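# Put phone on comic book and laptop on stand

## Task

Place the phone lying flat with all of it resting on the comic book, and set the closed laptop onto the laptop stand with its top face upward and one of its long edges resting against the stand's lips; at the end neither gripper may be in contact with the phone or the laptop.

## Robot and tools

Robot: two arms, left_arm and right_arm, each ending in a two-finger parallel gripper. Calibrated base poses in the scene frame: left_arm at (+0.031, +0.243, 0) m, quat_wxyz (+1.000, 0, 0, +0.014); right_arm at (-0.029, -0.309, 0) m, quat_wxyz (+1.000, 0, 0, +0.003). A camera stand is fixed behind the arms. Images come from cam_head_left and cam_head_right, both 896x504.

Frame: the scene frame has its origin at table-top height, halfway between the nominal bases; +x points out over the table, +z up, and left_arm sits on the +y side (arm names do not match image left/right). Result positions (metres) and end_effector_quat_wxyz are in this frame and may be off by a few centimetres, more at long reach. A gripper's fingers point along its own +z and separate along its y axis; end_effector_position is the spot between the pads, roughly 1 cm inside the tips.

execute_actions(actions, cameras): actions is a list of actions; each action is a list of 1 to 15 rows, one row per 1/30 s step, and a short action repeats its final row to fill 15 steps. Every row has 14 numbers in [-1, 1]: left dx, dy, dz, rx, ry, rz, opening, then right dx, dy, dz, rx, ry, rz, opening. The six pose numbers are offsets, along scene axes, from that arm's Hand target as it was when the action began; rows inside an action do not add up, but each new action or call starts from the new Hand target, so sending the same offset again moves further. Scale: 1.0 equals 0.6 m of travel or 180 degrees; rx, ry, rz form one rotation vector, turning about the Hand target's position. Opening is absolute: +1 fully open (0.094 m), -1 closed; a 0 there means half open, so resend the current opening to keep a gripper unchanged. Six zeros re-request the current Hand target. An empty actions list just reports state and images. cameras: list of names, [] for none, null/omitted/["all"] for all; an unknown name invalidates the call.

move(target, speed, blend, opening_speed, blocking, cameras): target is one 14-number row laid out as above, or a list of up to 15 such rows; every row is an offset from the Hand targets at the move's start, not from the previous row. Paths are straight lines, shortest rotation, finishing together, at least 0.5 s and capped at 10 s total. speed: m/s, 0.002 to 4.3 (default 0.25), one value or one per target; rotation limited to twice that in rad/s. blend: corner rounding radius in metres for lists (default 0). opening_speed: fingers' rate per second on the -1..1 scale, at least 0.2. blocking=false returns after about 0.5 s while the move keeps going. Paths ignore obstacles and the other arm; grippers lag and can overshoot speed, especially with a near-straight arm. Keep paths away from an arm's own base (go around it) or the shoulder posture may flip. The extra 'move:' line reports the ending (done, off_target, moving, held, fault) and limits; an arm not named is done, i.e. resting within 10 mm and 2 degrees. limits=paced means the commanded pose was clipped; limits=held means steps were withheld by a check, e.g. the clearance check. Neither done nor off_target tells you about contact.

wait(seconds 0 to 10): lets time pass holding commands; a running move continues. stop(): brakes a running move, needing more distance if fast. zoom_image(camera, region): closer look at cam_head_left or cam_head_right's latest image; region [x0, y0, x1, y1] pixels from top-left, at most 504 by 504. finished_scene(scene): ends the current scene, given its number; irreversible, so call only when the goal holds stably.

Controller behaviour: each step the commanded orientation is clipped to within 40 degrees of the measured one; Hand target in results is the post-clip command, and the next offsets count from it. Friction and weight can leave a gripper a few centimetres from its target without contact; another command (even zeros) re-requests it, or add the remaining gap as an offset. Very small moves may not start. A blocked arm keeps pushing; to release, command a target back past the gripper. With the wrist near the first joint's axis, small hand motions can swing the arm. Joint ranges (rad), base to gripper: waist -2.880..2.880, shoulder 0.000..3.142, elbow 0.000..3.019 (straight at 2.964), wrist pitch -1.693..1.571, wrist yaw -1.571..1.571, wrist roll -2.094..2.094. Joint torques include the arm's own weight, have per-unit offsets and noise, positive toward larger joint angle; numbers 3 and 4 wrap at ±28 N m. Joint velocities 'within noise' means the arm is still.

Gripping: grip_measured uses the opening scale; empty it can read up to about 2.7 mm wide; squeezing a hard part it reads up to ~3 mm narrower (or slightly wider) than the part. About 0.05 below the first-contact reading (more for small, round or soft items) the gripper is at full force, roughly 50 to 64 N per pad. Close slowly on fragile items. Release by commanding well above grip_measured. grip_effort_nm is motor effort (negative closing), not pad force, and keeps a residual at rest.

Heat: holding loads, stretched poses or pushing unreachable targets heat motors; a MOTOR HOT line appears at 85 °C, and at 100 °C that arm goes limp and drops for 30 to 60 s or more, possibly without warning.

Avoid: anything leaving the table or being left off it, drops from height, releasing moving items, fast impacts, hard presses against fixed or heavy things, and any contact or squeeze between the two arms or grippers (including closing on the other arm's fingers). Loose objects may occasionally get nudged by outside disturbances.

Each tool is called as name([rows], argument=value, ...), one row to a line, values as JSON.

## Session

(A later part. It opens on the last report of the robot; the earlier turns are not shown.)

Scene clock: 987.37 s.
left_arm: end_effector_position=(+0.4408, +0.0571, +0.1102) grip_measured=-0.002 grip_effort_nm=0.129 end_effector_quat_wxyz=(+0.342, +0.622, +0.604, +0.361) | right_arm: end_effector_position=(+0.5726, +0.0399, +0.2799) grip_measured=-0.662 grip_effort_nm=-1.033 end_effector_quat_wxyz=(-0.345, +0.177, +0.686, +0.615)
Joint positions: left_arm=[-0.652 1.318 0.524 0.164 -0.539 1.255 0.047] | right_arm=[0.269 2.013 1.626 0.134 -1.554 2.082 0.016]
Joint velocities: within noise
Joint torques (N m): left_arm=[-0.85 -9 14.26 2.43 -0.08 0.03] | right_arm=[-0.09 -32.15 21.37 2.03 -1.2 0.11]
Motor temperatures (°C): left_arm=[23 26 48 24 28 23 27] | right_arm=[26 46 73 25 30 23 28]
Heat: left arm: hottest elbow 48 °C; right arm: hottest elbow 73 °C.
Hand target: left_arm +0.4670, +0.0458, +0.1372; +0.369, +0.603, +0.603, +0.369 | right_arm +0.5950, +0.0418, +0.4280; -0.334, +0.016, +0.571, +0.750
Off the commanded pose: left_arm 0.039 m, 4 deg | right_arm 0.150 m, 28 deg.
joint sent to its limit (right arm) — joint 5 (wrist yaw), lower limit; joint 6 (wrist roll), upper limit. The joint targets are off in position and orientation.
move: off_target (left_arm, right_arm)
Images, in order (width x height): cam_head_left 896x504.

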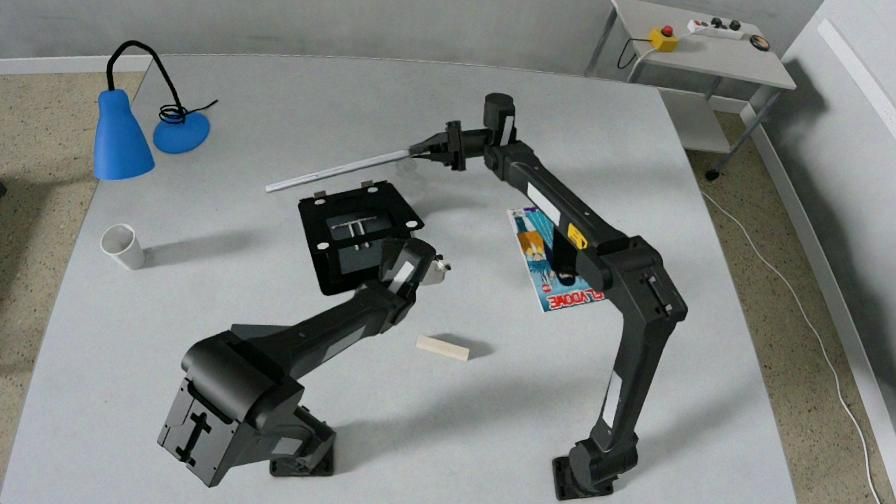

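move([
  [-0.16,0.05,0.05,0,0,0,0,-0.1,-0.03,-0.05,0,0,0,-1],
  [-0.2,0.2,0.2,0,0,0,0,-0.16,-0.03,-0.3,0,0,0,-1],
], speed=0.15)

zoom_image(camera="cam_head_left", region=[230, 150, 530, 320])

zoom_image(camera="cam_head_right", region=[250, 150, 550, 320])

Scene clock: 996.30 s.
left_arm: end_effector_position=(+0.3367, +0.1658, +0.2154) grip_measured=-0.002 grip_effort_nm=0.129 end_effector_quat_wxyz=(+0.345, +0.621, +0.607, +0.357) | right_arm: end_effector_position=(+0.5079, +0.0217, +0.1847) grip_measured=-0.663 grip_effort_nm=-1.038 end_effector_quat_wxyz=(-0.293, +0.116, +0.699, +0.642)
Joint positions: left_arm=[-0.488 0.543 0.439 -0.479 -0.397 1.35 0.047] | right_arm=[0.269 1.99 1.302 0.408 -1.559 1.883 0.016]
Joint velocities: within noise
Joint torques (N m): left_arm=[-0.21 -2.14 18.51 1.33 -0.03 0.08] | right_arm=[1.08 -29.74 8.36 2.02 -1.06 0.2]
Motor temperatures (°C): left_arm=[23 26 47 24 28 23 27] | right_arm=[26 47 73 25 30 23 28]
Heat: left arm: hottest elbow 47 °C; right arm: hottest elbow 73 °C.
Hand target: left_arm +0.3471, +0.1658, +0.2572; +0.369, +0.603, +0.603, +0.369 | right_arm +0.4990, +0.0238, +0.2480; -0.334, +0.016, +0.571, +0.750
Off the commanded pose: left_arm 0.043 m, 4 deg | right_arm 0.064 m, 23 deg.
joint sent to its limit (right arm) — joint 5 (wrist yaw), lower limit. The joint targets are off in orientation, not in position.
move: off_target (left_arm, right_arm)

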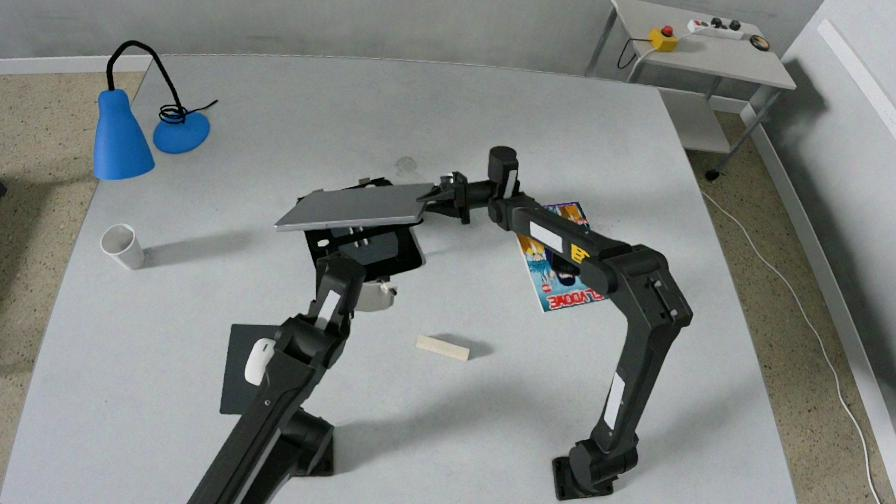

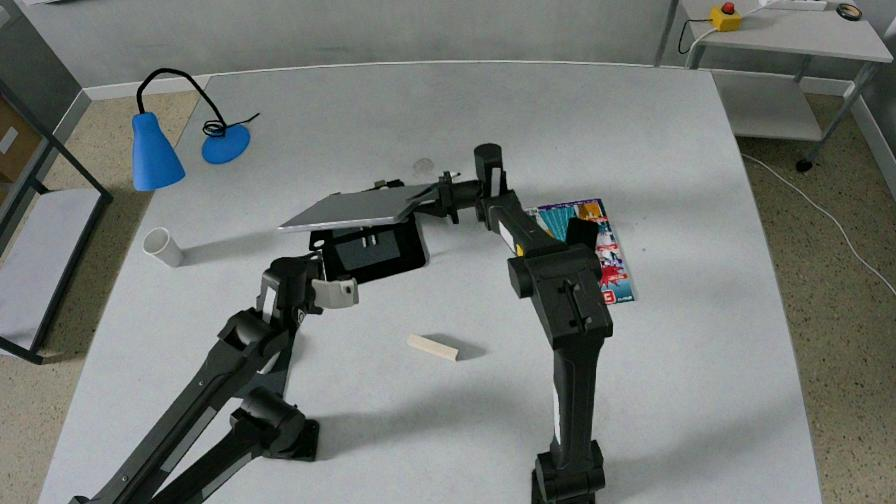

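Scaled by 1.680.

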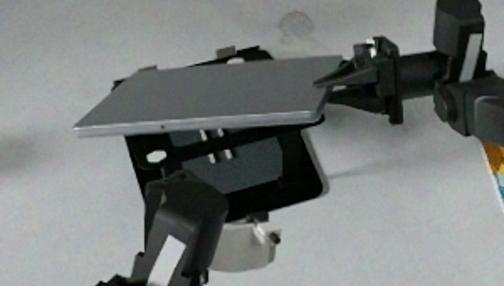

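Scaled by 1.680.

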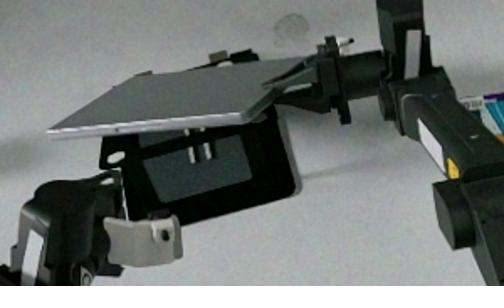

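move([
  [-0.03,0.06,-0.1,0,0,0,-1,0,0,0,0,0,0,-1],
  [0.03,0.065,-0.225,0,0,0,-1,0,0,0,0,0,0,-1],
  [0.08,0.065,-0.225,0,0,0,-1,0,0,0,0,0,0,-1],
], speed=0.12)

zoom_image(camera="cam_head_left", region=[270, 170, 430, 310])

zoom_image(camera="cam_head_right", region=[250, 150, 550, 320])

Scene clock: 1007.50 s.
left_arm: end_effector_position=(+0.3767, +0.2033, +0.1016) grip_measured=-0.981 grip_effort_nm=-0.994 end_effector_quat_wxyz=(+0.355, +0.615, +0.609, +0.354) | right_arm: end_effector_position=(+0.5079, +0.0217, +0.1847) grip_measured=-0.663 grip_effort_nm=-1.043 end_effector_quat_wxyz=(-0.291, +0.115, +0.699, +0.643)
Joint positions: left_arm=[-0.221 0.906 0.21 0.166 -0.161 1.482 0.001] | right_arm=[0.269 1.99 1.302 0.408 -1.559 1.878 0.016]
Joint velocities: within noise
Joint torques (N m): left_arm=[-0.5 -3.14 13.33 2.37 0.07 0.01] | right_arm=[1.14 -29.68 8.38 1.85 -1.05 0.18]
Motor temperatures (°C): left_arm=[23 26 48 24 28 23 27] | right_arm=[26 46 65 25 30 23 28]
Heat: left arm: hottest elbow 48 °C; right arm: hottest elbow 65 °C.
Hand target: left_arm +0.3951, +0.2048, +0.1223; +0.370, +0.603, +0.603, +0.369 | right_arm +0.4990, +0.0238, +0.2481; -0.334, +0.016, +0.571, +0.750
Off the commanded pose: left_arm 0.028 m, 3 deg | right_arm 0.064 m, 23 deg.
joint sent to its limit (right arm) — joint 5 (wrist yaw), lower limit. The joint targets are off in orientation, not in position.
move: off_target (left_arm, right_arm)

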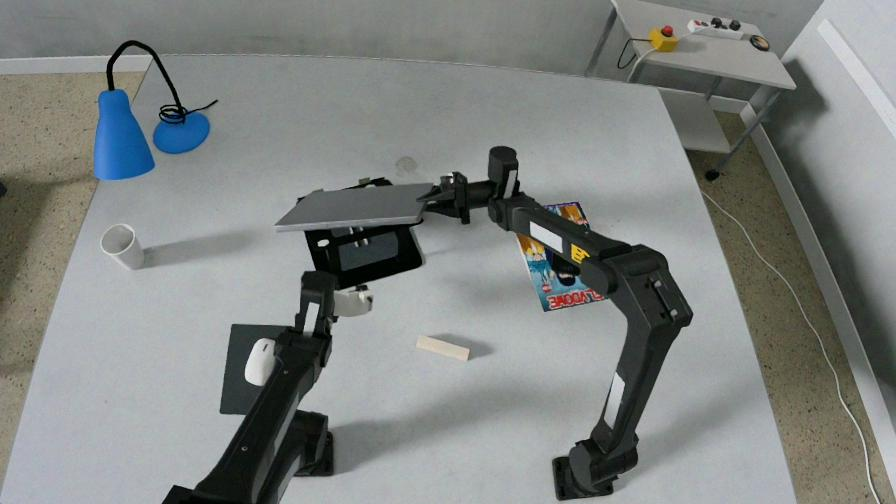

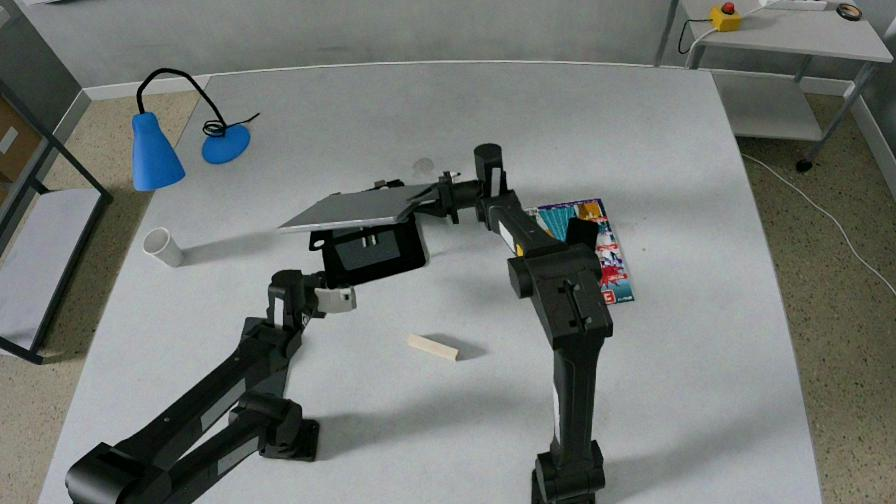

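Scaled by 3.150.

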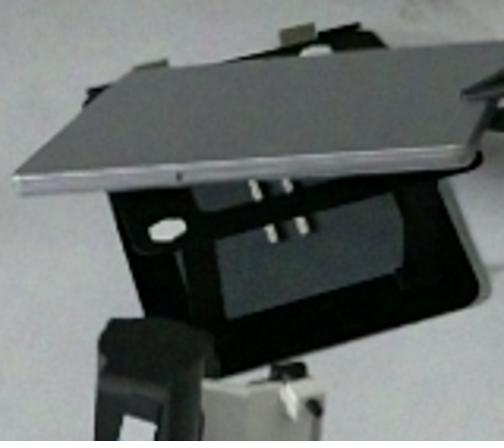

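Scaled by 1.680.

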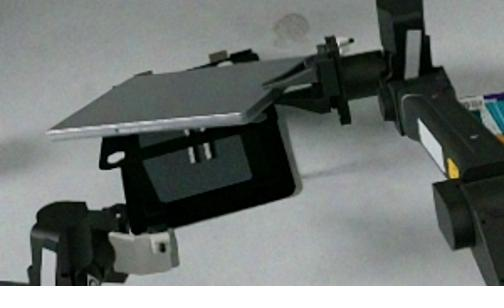

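move(target=[0.09,-0.02,0.0,0,0,0,-1,0,0,0,0,0,0,-1], speed=0.08)

zoom_image(camera="cam_head_left", region=[270, 170, 430, 310])

Scene clock: 1010.93 s.
left_arm: end_effector_position=(+0.4153, +0.1961, +0.0906) grip_measured=-0.981 grip_effort_nm=-0.994 end_effector_quat_wxyz=(+0.342, +0.622, +0.613, +0.347) | right_arm: end_effector_position=(+0.5080, +0.0218, +0.1847) grip_measured=-0.663 grip_effort_nm=-1.038 end_effector_quat_wxyz=(-0.291, +0.115, +0.699, +0.643)
Joint positions: left_arm=[-0.221 1.12 0.3 0.258 -0.164 1.482 0.001] | right_arm=[0.269 1.99 1.302 0.408 -1.558 1.877 0.016]
Joint velocities: within noise
Joint torques (N m): left_arm=[-1.08 -4.66 14.98 2.88 -0.11 -0.07] | right_arm=[1.14 -29.16 8.34 1.87 -1.09 0.2]
Motor temperatures (°C): left_arm=[23 26 48 24 28 23 27] | right_arm=[26 46 63 25 30 23 28]
Heat: left arm: hottest elbow 48 °C; right arm: hottest elbow 63 °C.
Hand target: left_arm +0.4491, +0.1928, +0.1223; +0.370, +0.603, +0.603, +0.369 | right_arm +0.4990, +0.0238, +0.2481; -0.334, +0.016, +0.571, +0.750
Off the commanded pose: left_arm 0.046 m, 5 deg | right_arm 0.064 m, 23 deg.
joint sent to its limit (right arm) — joint 5 (wrist yaw), lower limit. The joint targets are off in orientation, not in position.
move: off_target (left_arm, right_arm)

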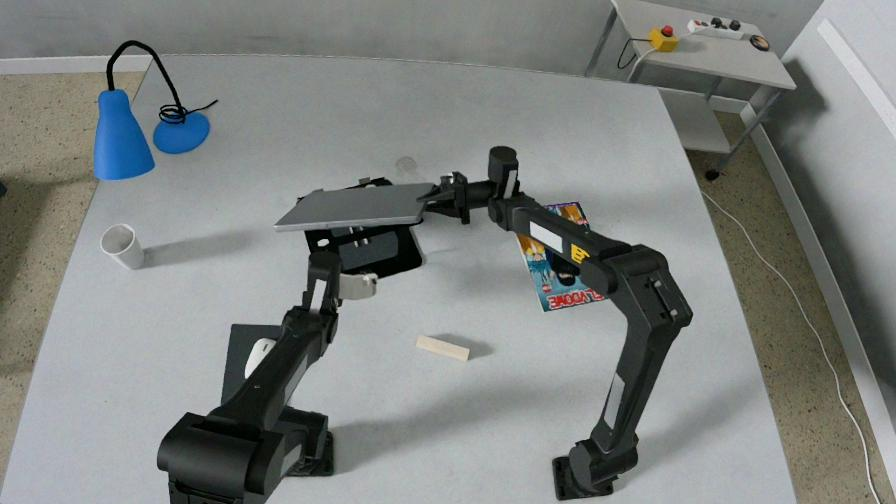

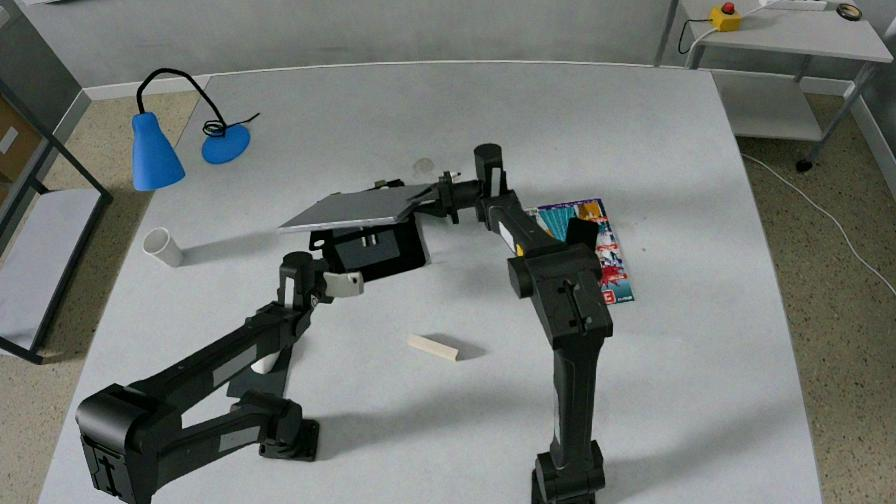

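Scaled by 3.150.

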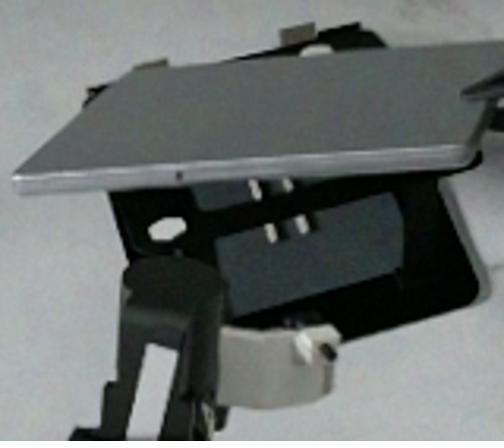

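Continue pushing.

move(target=[0.08,0,0.0,0,0,0,-1,0,0,0,0,0,0,-1], speed=0.08)

zoom_image(camera="cam_head_left", region=[270, 170, 430, 310])

Scene clock: 1015.17 s.
left_arm: end_effector_position=(+0.4456, +0.1942, +0.0810) grip_measured=-0.981 grip_effort_nm=-0.994 end_effector_quat_wxyz=(+0.332, +0.628, +0.617, +0.338) | right_arm: end_effector_position=(+0.5132, +0.0217, +0.1895) grip_measured=-0.663 grip_effort_nm=-1.038 end_effector_quat_wxyz=(-0.275, +0.117, +0.700, +0.649)
Joint positions: left_arm=[-0.204 1.252 0.377 0.285 -0.146 1.491 0.001] | right_arm=[0.266 1.99 1.296 0.516 -1.533 1.958 0.016]
Joint velocities: within noise
Joint torques (N m): left_arm=[-0.38 -6.42 17.01 3.1 0.11 0.11] | right_arm=[1.26 -28.81 8.38 2.21 -1.89 0.39]
Motor temperatures (°C): left_arm=[23 26 48 24 28 23 28] | right_arm=[26 46 61 25 31 23 28]
Heat: left arm: hottest elbow 48 °C; right arm: hottest elbow 61 °C.
Hand target: left_arm +0.4971, +0.1928, +0.1221; +0.369, +0.603, +0.603, +0.369 | right_arm +0.4989, +0.0239, +0.2480; -0.334, +0.016, +0.571, +0.750
Off the commanded pose: left_arm 0.066 m, 7 deg | right_arm 0.060 m, 23 deg.
joint sent to its limit (right arm) — joint 5 (wrist yaw), lower limit. The joint targets are off in position and orientation.
move: off_target (left_arm, right_arm)

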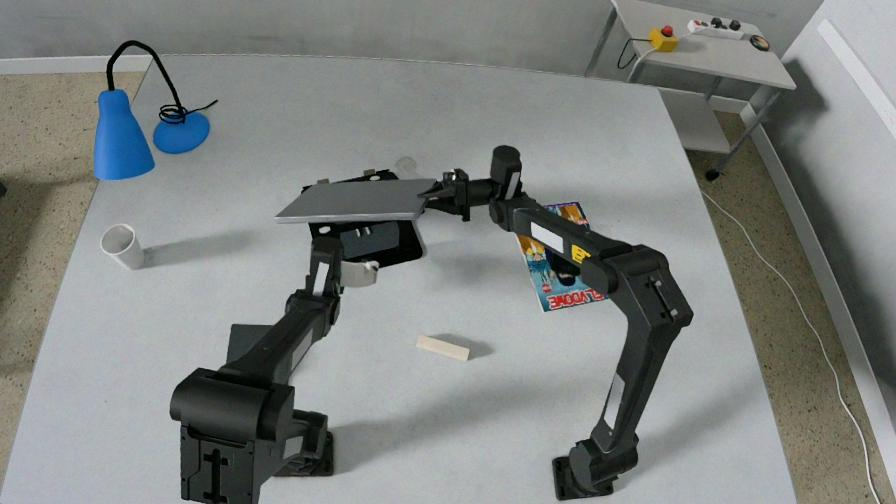

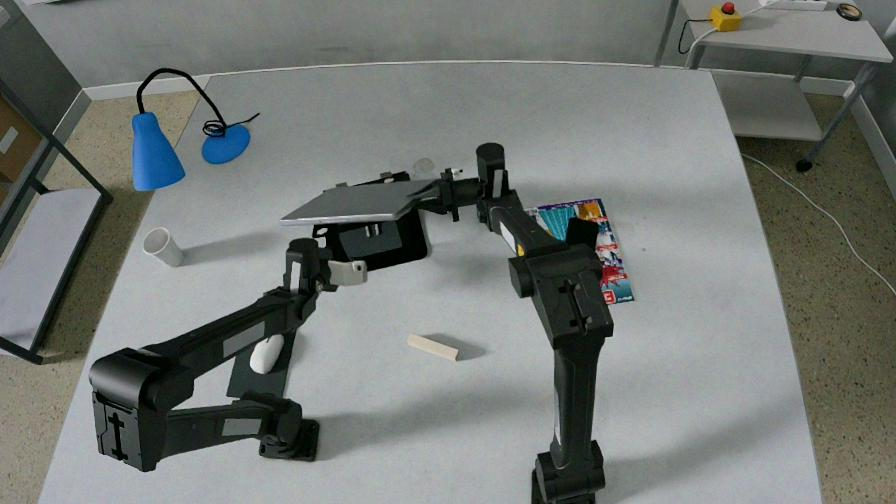

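Scaled by 3.150.

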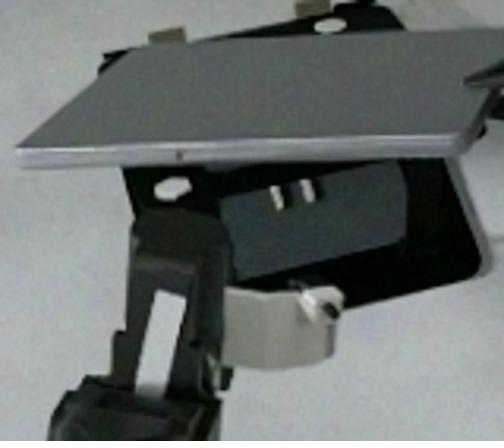

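move(target=[0.06,0.015,0.0,0,0,0,-1,0,0,0.05,0,0,0,-1], speed=0.08)

zoom_image(camera="cam_head_left", region=[270, 150, 430, 290])

Scene clock: 1020.90 s.
left_arm: end_effector_position=(+0.4785, +0.1993, +0.0812) grip_measured=-0.981 grip_effort_nm=-0.999 end_effector_quat_wxyz=(+0.334, +0.629, +0.617, +0.334) | right_arm: end_effector_position=(+0.5131, +0.0216, +0.1985) grip_measured=-0.665 grip_effort_nm=-1.038 end_effector_quat_wxyz=(-0.276, +0.116, +0.699, +0.650)
Joint positions: left_arm=[-0.165 1.344 0.458 0.295 -0.106 1.511 0.001] | right_arm=[0.266 1.984 1.296 0.58 -1.536 2.028 0.016]
Joint velocities: within noise
Joint torques (N m): left_arm=[0.15 -7.06 17.46 3.08 0.06 0.09] | right_arm=[1.2 -30.97 9.48 1.81 -1.76 0.59]
Motor temperatures (°C): left_arm=[23 26 48 24 27 23 28] | right_arm=[26 46 59 25 32 23 29]
Heat: left arm: hottest elbow 48 °C; right arm: hottest elbow 59 °C.
Hand target: left_arm +0.5331, +0.2019, +0.1223; +0.370, +0.603, +0.603, +0.369 | right_arm +0.4989, +0.0238, +0.2779; -0.334, +0.016, +0.571, +0.750
Off the commanded pose: left_arm 0.068 m, 7 deg | right_arm 0.081 m, 23 deg.
joint sent to its limit (right arm) — joint 5 (wrist yaw), lower limit; joint 6 (wrist roll), upper limit. The joint targets are off in position and orientation.
move: off_target (left_arm, right_arm)

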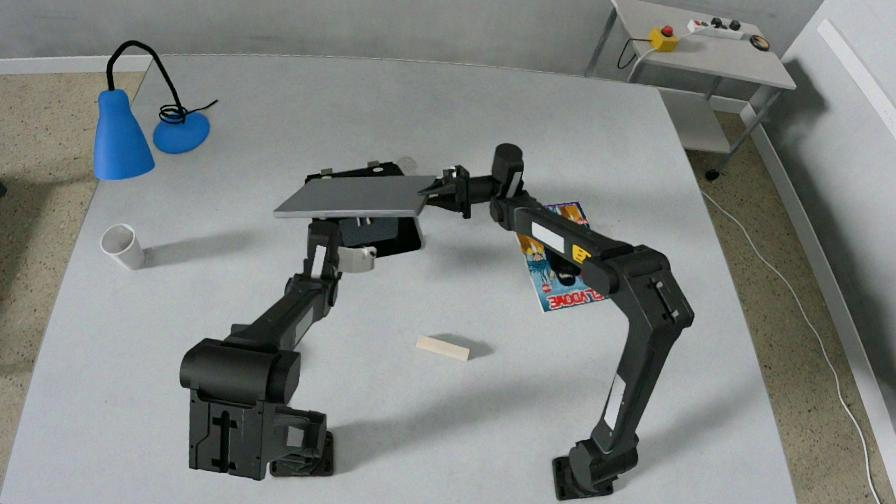

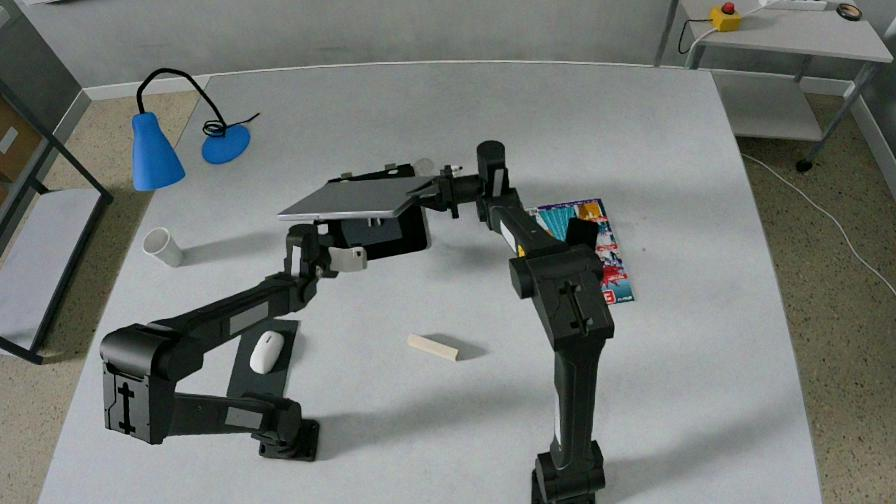

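Scaled by 3.150.

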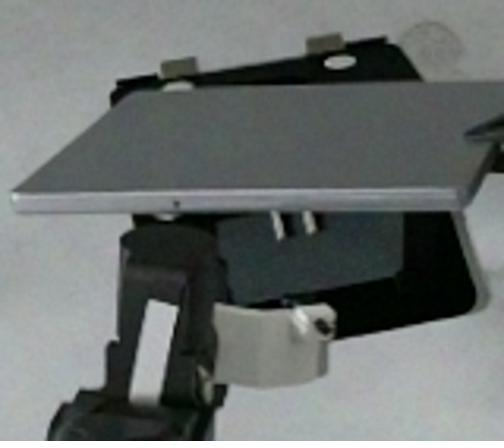

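execute_actions(actions=[], cameras=["cam_head_left"])

zoom_image(camera="cam_head_left", region=[230, 130, 510, 290])

Scene clock: 1035.10 s.
left_arm: end_effector_position=(+0.4786, +0.1993, +0.0811) grip_measured=-0.981 grip_effort_nm=-0.994 end_effector_quat_wxyz=(+0.334, +0.629, +0.617, +0.334) | right_arm: end_effector_position=(+0.5131, +0.0216, +0.1985) grip_measured=-0.665 grip_effort_nm=-1.043 end_effector_quat_wxyz=(-0.276, +0.116, +0.699, +0.650)
Joint positions: left_arm=[-0.165 1.344 0.458 0.296 -0.106 1.511 0.001] | right_arm=[0.266 1.984 1.296 0.58 -1.536 2.028 0.016]
Joint velocities: within noise
Joint torques (N m): left_arm=[0.44 -6.65 17.48 3.25 0.01 0.03] | right_arm=[1.32 -30.92 9.47 1.77 -1.76 0.59]
Motor temperatures (°C): left_arm=[23 26 47 24 27 23 28] | right_arm=[26 52 55 25 33 24 29]
Heat: left arm: hottest elbow 47 °C; right arm: hottest elbow 55 °C.
Hand target: left_arm +0.5331, +0.2019, +0.1221; +0.370, +0.603, +0.603, +0.369 | right_arm +0.4989, +0.0238, +0.2779; -0.334, +0.016, +0.571, +0.750
Tool commands: left_gripper/opening=-1.0 right_gripper/opening=-1.0
Off the commanded pose: left_arm 0.068 m, 7 deg | right_arm 0.081 m, 23 deg.
Images, in order (width x height): cam_head_left 896x504.

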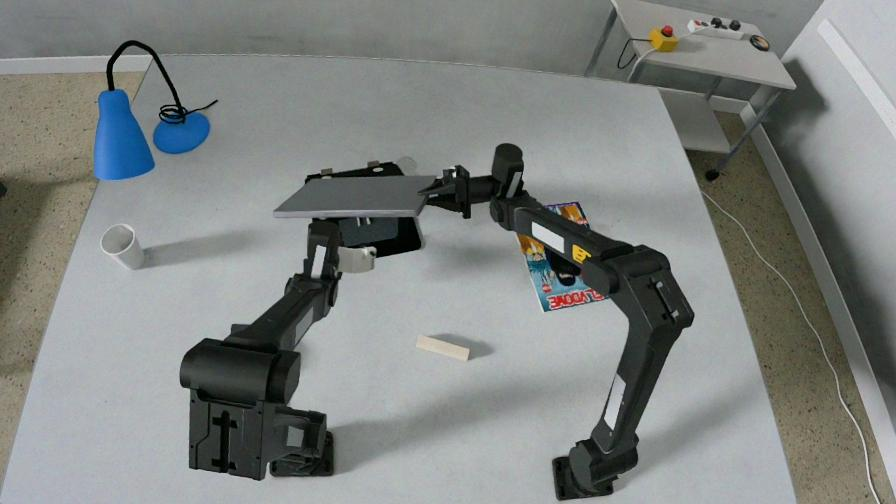

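Scaled by 1.800.

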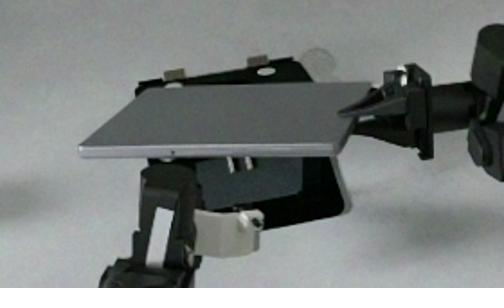

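move(target=[0.12,0,-0.02,0,0,0,-1,0,0,0,0,0,0,-1], speed=0.08, cameras=["cam_head_left"])

zoom_image(camera="cam_head_left", region=[230, 130, 510, 290])

Scene clock: 1038.43 s.
left_arm: end_effector_position=(+0.5348, +0.1997, +0.0616) grip_measured=-0.981 grip_effort_nm=-0.989 end_effector_quat_wxyz=(+0.322, +0.635, +0.623, +0.325) | right_arm: end_effector_position=(+0.5210, +0.0154, +0.2028) grip_measured=-0.667 grip_effort_nm=-1.033 end_effector_quat_wxyz=(-0.253, +0.118, +0.699, +0.658)
Joint positions: left_arm=[-0.144 1.533 0.606 0.303 -0.09 1.52 0.001] | right_arm=[0.253 1.977 1.296 0.588 -1.512 2.011 0.016]
Joint velocities: within noise
Joint torques (N m): left_arm=[-0.09 -10.46 19.25 3.3 0.09 0.05] | right_arm=[2.14 -30.15 9.72 1.61 -2.56 0.75]
Motor temperatures (°C): left_arm=[23 26 47 24 27 23 28] | right_arm=[26 53 54 25 34 24 29]
Heat: left arm: hottest elbow 47 °C; right arm: hottest elbow 54 °C.
Hand target: left_arm +0.6050, +0.2018, +0.1100; +0.369, +0.603, +0.603, +0.369 | right_arm +0.4989, +0.0239, +0.2779; -0.334, +0.016, +0.571, +0.750
Off the commanded pose: left_arm 0.085 m, 9 deg | right_arm 0.079 m, 23 deg.
joint sent to its limit (right arm) — joint 5 (wrist yaw), lower limit; joint 6 (wrist roll), upper limit. The joint targets are off in position and orientation.
move: off_target (left_arm, right_arm)
Images, in order (width x height): cam_head_left 896x504.

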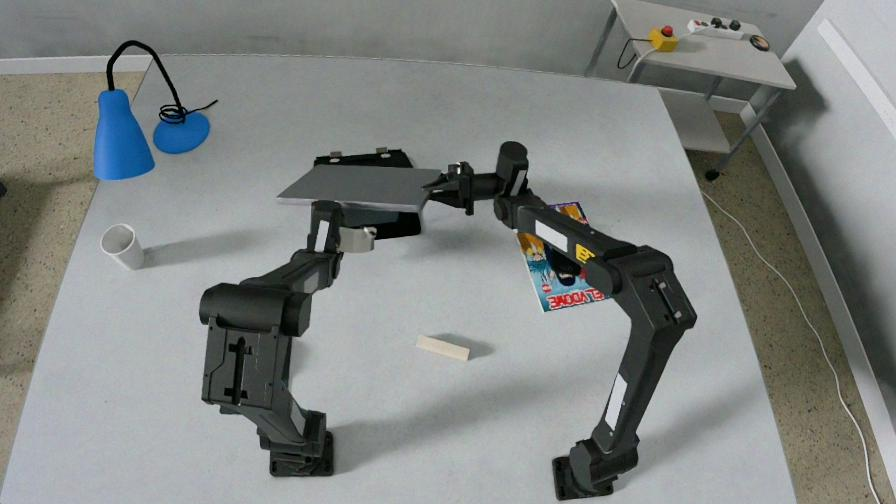

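Scaled by 1.800.

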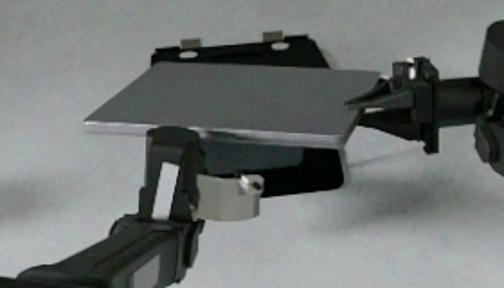

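move(target=[0.05,0,0,0,0,0,-1,0,0,0,0,0,0,-1], speed=0.08, cameras=["cam_head_left"])

zoom_image(camera="cam_head_left", region=[230, 130, 510, 290])

Scene clock: 1043.27 s.
left_arm: end_effector_position=(+0.5644, +0.2001, +0.0624) grip_measured=-0.981 grip_effort_nm=-0.989 end_effector_quat_wxyz=(+0.326, +0.631, +0.622, +0.329) | right_arm: end_effector_position=(+0.5235, +0.0123, +0.2055) grip_measured=-0.668 grip_effort_nm=-1.038 end_effector_quat_wxyz=(-0.244, +0.116, +0.700, +0.662)
Joint positions: left_arm=[-0.135 1.597 0.682 0.304 -0.085 1.523 0.001] | right_arm=[0.248 1.973 1.296 0.591 -1.506 2.002 0.016]
Joint velocities: within noise
Joint torques (N m): left_arm=[0.44 -11.11 20.34 2.91 0.18 0.03] | right_arm=[2.43 -29.8 9.72 1.51 -2.74 0.8]
Motor temperatures (°C): left_arm=[23 26 49 24 27 23 28] | right_arm=[26 52 53 25 36 24 29]
Heat: left arm: hottest elbow 49 °C; right arm: hottest elbow 53 °C.
Hand target: left_arm +0.6352, +0.2017, +0.1103; +0.370, +0.603, +0.603, +0.369 | right_arm +0.4989, +0.0238, +0.2780; -0.334, +0.016, +0.571, +0.750
Off the commanded pose: left_arm 0.085 m, 8 deg | right_arm 0.077 m, 24 deg.
joint sent to its limit (right arm) — joint 5 (wrist yaw), lower limit; joint 6 (wrist roll), upper limit. The joint targets are off in position and orientation.
move: off_target (left_arm, right_arm)
Images, in order (width x height): cam_head_left 896x504.

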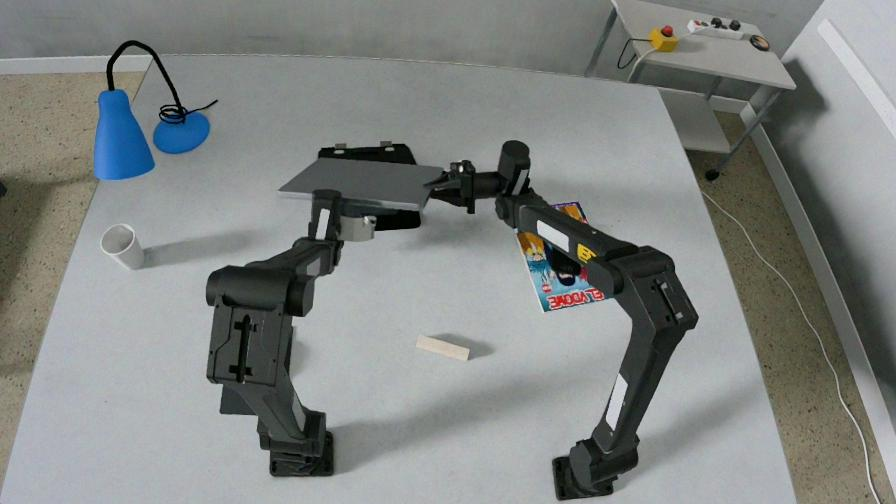

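Scaled by 1.800.

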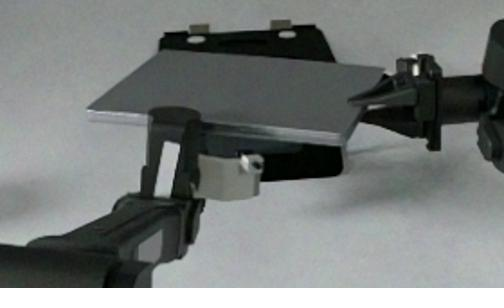

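move([
  [-0.3,0.0,-0.06,0,0,0,-1,0,0,0,0,0,0,-1],
  [-0.42,0.05,0.3,0,0,0,-1,0,0,0,0,0,0,-1],
], speed=0.15, cameras=["cam_head_left"])

zoom_image(camera="cam_head_left", region=[230, 110, 510, 270])

Scene clock: 1049.67 s.
left_arm: end_effector_position=(+0.3718, +0.2275, +0.2441) grip_measured=-0.981 grip_effort_nm=-0.984 end_effector_quat_wxyz=(+0.349, +0.618, +0.613, +0.346) | right_arm: end_effector_position=(+0.5180, +0.0102, +0.2109) grip_measured=-0.668 grip_effort_nm=-1.038 end_effector_quat_wxyz=(-0.255, +0.107, +0.700, +0.658)
Joint positions: left_arm=[-0.099 0.603 0.527 -0.468 -0.053 1.538 0.001] | right_arm=[0.246 1.965 1.296 0.594 -1.538 2.017 0.016]
Joint velocities: within noise
Joint torques (N m): left_arm=[-0.85 -2.73 19.17 1.32 0.1 0.01] | right_arm=[2.55 -29.27 9.68 1.16 -1.66 0.7]
Motor temperatures (°C): left_arm=[23 26 49 24 27 23 28] | right_arm=[26 52 52 25 37 24 29]
Heat: left arm: hottest elbow 49 °C; right arm: hottest shoulder 52 °C.
Hand target: left_arm +0.3831, +0.2317, +0.2903; +0.370, +0.603, +0.603, +0.369 | right_arm +0.4989, +0.0238, +0.2779; -0.334, +0.016, +0.571, +0.750
Off the commanded pose: left_arm 0.048 m, 4 deg | right_arm 0.071 m, 23 deg.
joint sent to its limit (right arm) — joint 5 (wrist yaw), lower limit; joint 6 (wrist roll), upper limit. The joint targets are off in position and orientation.
move: off_target (left_arm, right_arm)
Images, in order (width x height): cam_head_left 896x504.

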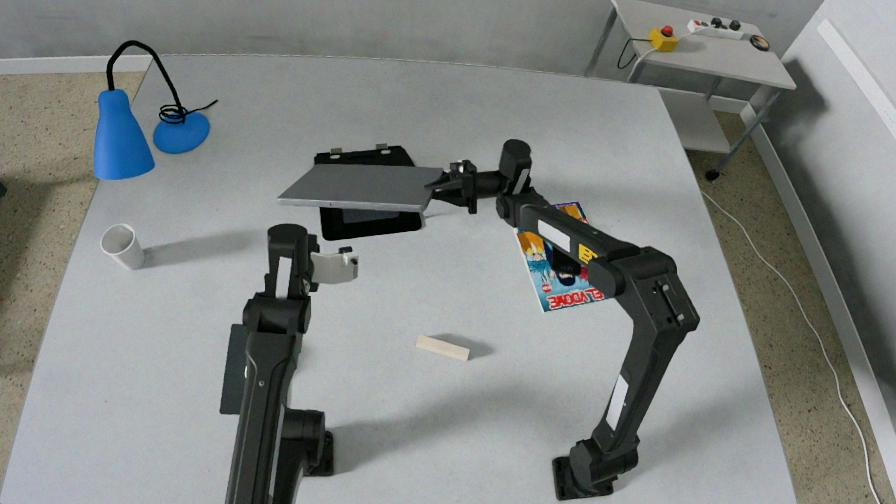

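Scaled by 1.800.

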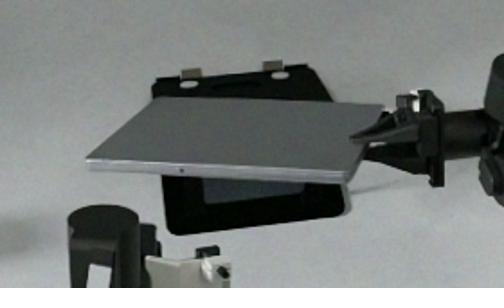

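move(target=[0,0,0,0,0,0,-1,0.04,0.085,0.02,0,0,0,-1], speed=0.1, cameras=["cam_head_left"])

zoom_image(camera="cam_head_left", region=[230, 110, 510, 270])

Scene clock: 1062.37 s.
left_arm: end_effector_position=(+0.3711, +0.2275, +0.2444) grip_measured=-0.981 grip_effort_nm=-0.984 end_effector_quat_wxyz=(+0.349, +0.618, +0.613, +0.346) | right_arm: end_effector_position=(+0.5222, +0.0485, +0.2261) grip_measured=-0.668 grip_effort_nm=-1.033 end_effector_quat_wxyz=(-0.286, +0.095, +0.701, +0.646)
Joint positions: left_arm=[-0.099 0.6 0.527 -0.471 -0.053 1.538 0.001] | right_arm=[0.303 1.995 1.397 0.517 -1.545 2.042 0.016]
Joint velocities: within noise
Joint torques (N m): left_arm=[-0.62 -2.78 19.08 1.35 0.07 0] | right_arm=[3.14 -25.82 15.25 0.95 -1.39 0.44]
Motor temperatures (°C): left_arm=[23 26 53 24 27 23 28] | right_arm=[26 54 51 25 36 24 29]
Heat: left arm: hottest elbow 53 °C; right arm: hottest shoulder 54 °C.
Hand target: left_arm +0.3831, +0.2317, +0.2904; +0.370, +0.603, +0.603, +0.369 | right_arm +0.5230, +0.0748, +0.2900; -0.334, +0.016, +0.571, +0.750
Off the commanded pose: left_arm 0.048 m, 4 deg | right_arm 0.069 m, 22 deg.
joint sent to its limit (right arm) — joint 5 (wrist yaw), lower limit; joint 6 (wrist roll), upper limit. The joint targets are off in position and orientation.
move: off_target (left_arm, right_arm)
Images, in order (width x height): cam_head_left 896x504.

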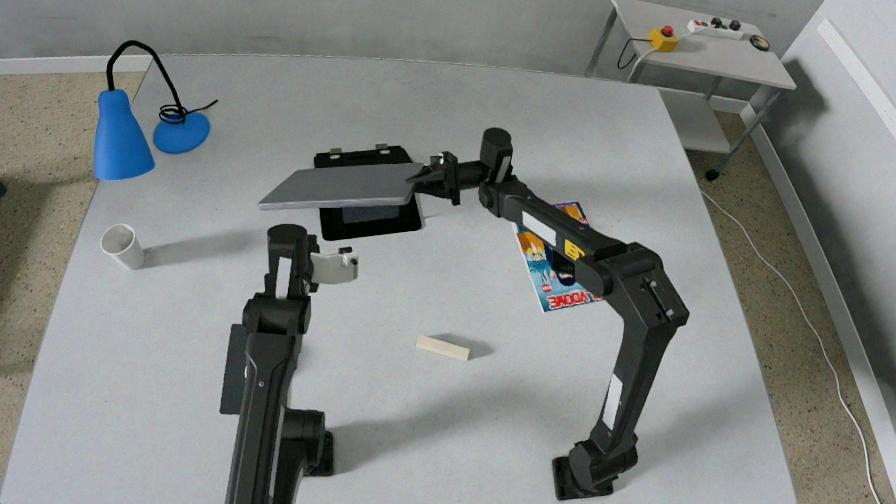

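Scaled by 1.800.

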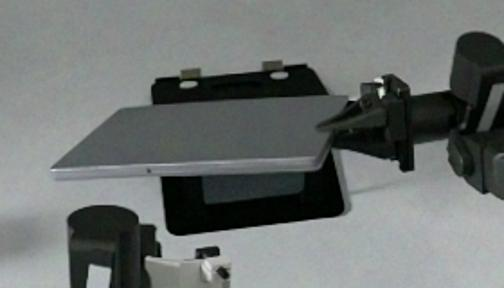

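move(target=[-0.1,0.05,0,0,0,0,-1,0.11,0.02,-0.07,0,0,0,-1], speed=0.1, cameras=["cam_head_left"])

zoom_image(camera="cam_head_left", region=[230, 110, 510, 270])

Scene clock: 1069.60 s.
left_arm: end_effector_position=(+0.3235, +0.2576, +0.2689) grip_measured=-0.981 grip_effort_nm=-0.984 end_effector_quat_wxyz=(+0.364, +0.610, +0.609, +0.354) | right_arm: end_effector_position=(+0.5777, +0.0721, +0.1934) grip_measured=-0.668 grip_effort_nm=-1.038 end_effector_quat_wxyz=(-0.292, +0.081, +0.703, +0.644)
Joint positions: left_arm=[0.095 0.395 0.527 -0.643 0.12 1.626 0.001] | right_arm=[0.311 2.186 1.629 0.493 -1.565 2.046 0.016]
Joint velocities: within noise
Joint torques (N m): left_arm=[-0.32 -0.85 15.21 1.61 0.16 0.02] | right_arm=[1.55 -27.87 14.91 0.9 -0.71 0.39]
Motor temperatures (°C): left_arm=[23 26 54 24 27 23 28] | right_arm=[26 52 52 25 35 24 29]
Heat: left arm: hottest elbow 54 °C; right arm: hottest shoulder 52 °C.
Hand target: left_arm +0.3231, +0.2617, +0.2903; +0.370, +0.603, +0.603, +0.369 | right_arm +0.5890, +0.0869, +0.2480; -0.334, +0.016, +0.571, +0.750
Off the commanded pose: left_arm 0.022 m, 2 deg | right_arm 0.058 m, 21 deg.
joint sent to its limit (right arm) — joint 5 (wrist yaw), lower limit. The joint targets are off in position and orientation.
move: off_target (left_arm, right_arm)
Images, in order (width x height): cam_head_left 896x504.

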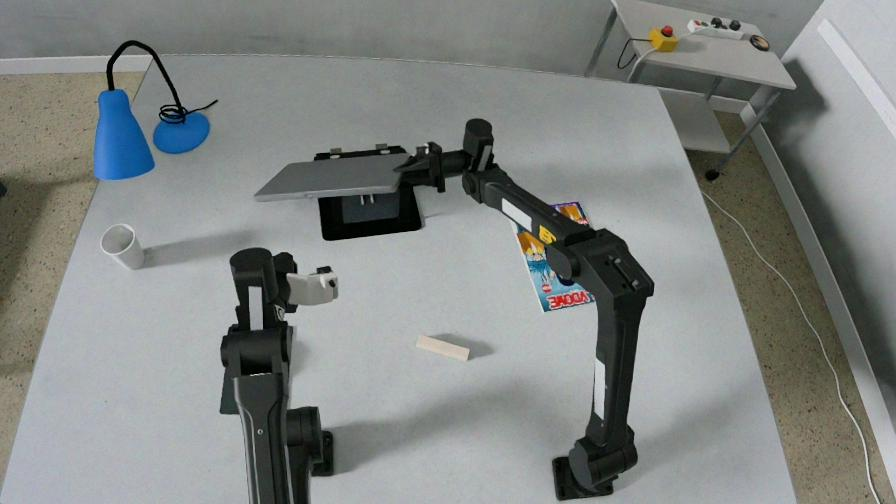

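Scaled by 1.800.

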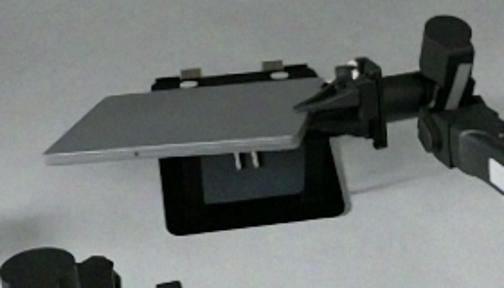

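move(target=[0,0,0,0,0,0,-1,0.055,-0.012,-0.083,0,0,0,-1], speed=0.08, cameras=["cam_head_left"])

zoom_image(camera="cam_head_left", region=[230, 110, 510, 270])

Scene clock: 1075.53 s.
left_arm: end_effector_position=(+0.3234, +0.2577, +0.2690) grip_measured=-0.981 grip_effort_nm=-0.989 end_effector_quat_wxyz=(+0.364, +0.610, +0.608, +0.354) | right_arm: end_effector_position=(+0.6080, +0.0773, +0.1693) grip_measured=-0.668 grip_effort_nm=-1.043 end_effector_quat_wxyz=(-0.274, +0.065, +0.704, +0.652)
Joint positions: left_arm=[0.095 0.394 0.527 -0.643 0.121 1.627 0.001] | right_arm=[0.305 2.29 1.749 0.485 -1.567 2.005 0.016]
Joint velocities: within noise
Joint torques (N m): left_arm=[-0.09 -1.03 15.27 1.43 0.17 0.04] | right_arm=[0.32 -27.22 13.48 0.51 -0.66 0.39]
Motor temperatures (°C): left_arm=[23 25 53 24 27 23 29] | right_arm=[26 51 53 25 33 24 29]
Heat: left arm: hottest elbow 53 °C; right arm: hottest elbow 53 °C.
Hand target: left_arm +0.3231, +0.2617, +0.2903; +0.370, +0.603, +0.603, +0.369 | right_arm +0.6220, +0.0796, +0.1982; -0.334, +0.016, +0.571, +0.750
Off the commanded pose: left_arm 0.022 m, 2 deg | right_arm 0.032 m, 21 deg.
joint sent to its limit (right arm) — joint 5 (wrist yaw), lower limit. The joint targets are off in orientation, not in position.
move: off_target (left_arm, right_arm)
Images, in order (width x height): cam_head_left 896x504.

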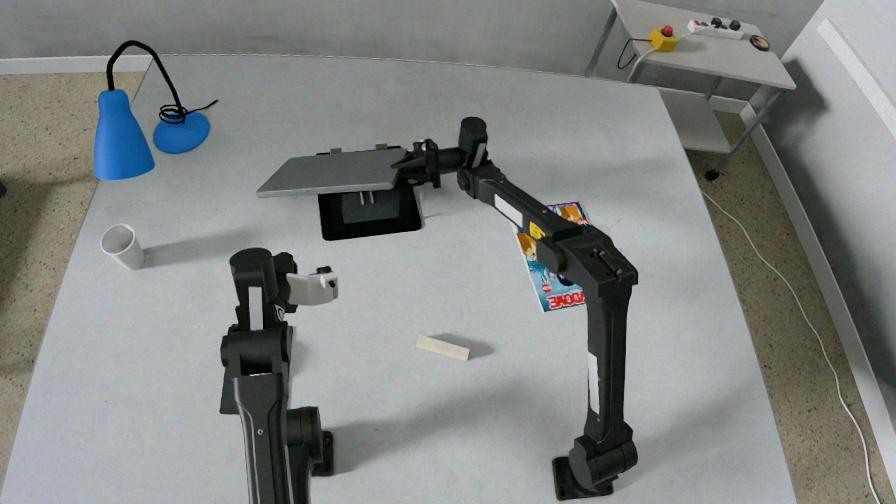

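Scaled by 1.800.

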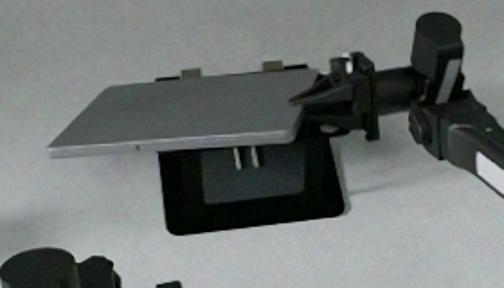

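move(target=[0,0,0,0,0,0,-1,0.03,-0.025,-0.083,0,0,0,-1], speed=0.08, cameras=["cam_head_left"])

zoom_image(camera="cam_head_left", region=[230, 110, 510, 270])

Scene clock: 1080.30 s.
left_arm: end_effector_position=(+0.3234, +0.2577, +0.2690) grip_measured=-0.981 grip_effort_nm=-0.989 end_effector_quat_wxyz=(+0.364, +0.610, +0.608, +0.354) | right_arm: end_effector_position=(+0.6267, +0.0729, +0.1562) grip_measured=-0.668 grip_effort_nm=-1.038 end_effector_quat_wxyz=(-0.266, +0.066, +0.704, +0.655)
Joint positions: left_arm=[0.095 0.394 0.527 -0.643 0.121 1.627 0.001] | right_arm=[0.292 2.344 1.811 0.48 -1.567 1.998 0.016]
Joint velocities: within noise
Joint torques (N m): left_arm=[-0.03 -1.26 15.13 1.47 0.18 0.02] | right_arm=[-0.56 -25 11.33 1.31 -0.65 0.09]
Motor temperatures (°C): left_arm=[23 25 53 24 27 23 29] | right_arm=[26 51 53 25 33 24 29]
Heat: left arm: hottest elbow 53 °C; right arm: hottest elbow 53 °C.
Hand target: left_arm +0.3231, +0.2617, +0.2903; +0.370, +0.603, +0.603, +0.369 | right_arm +0.6400, +0.0646, +0.1483; -0.334, +0.016, +0.571, +0.750
Off the commanded pose: left_arm 0.022 m, 2 deg | right_arm 0.018 m, 21 deg.
joint sent to its limit (right arm) — joint 5 (wrist yaw), lower limit. The joint targets are off in orientation, not in position.
move: off_target (left_arm, right_arm)
Images, in order (width x height): cam_head_left 896x504.

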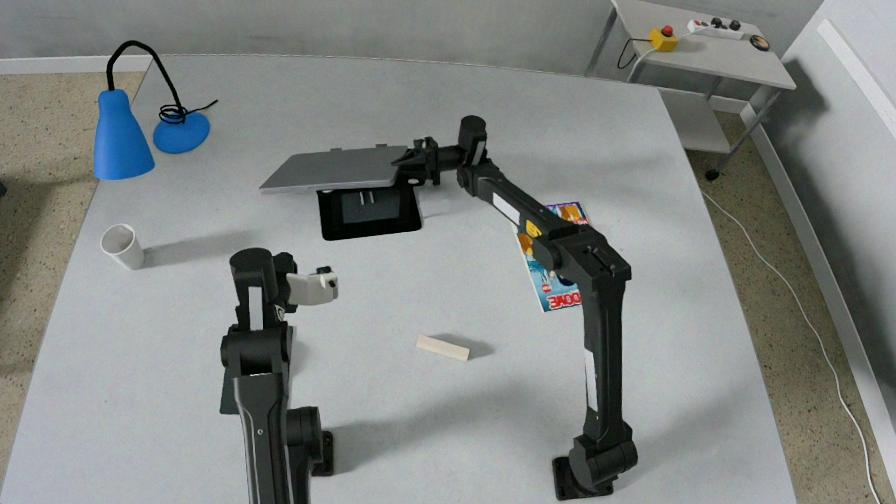

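Scaled by 1.800.

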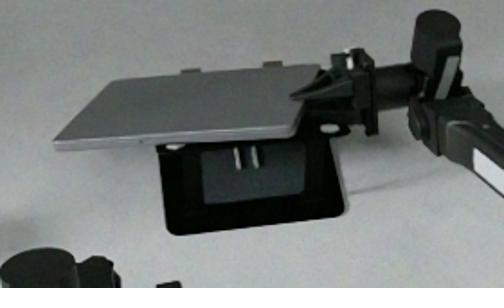

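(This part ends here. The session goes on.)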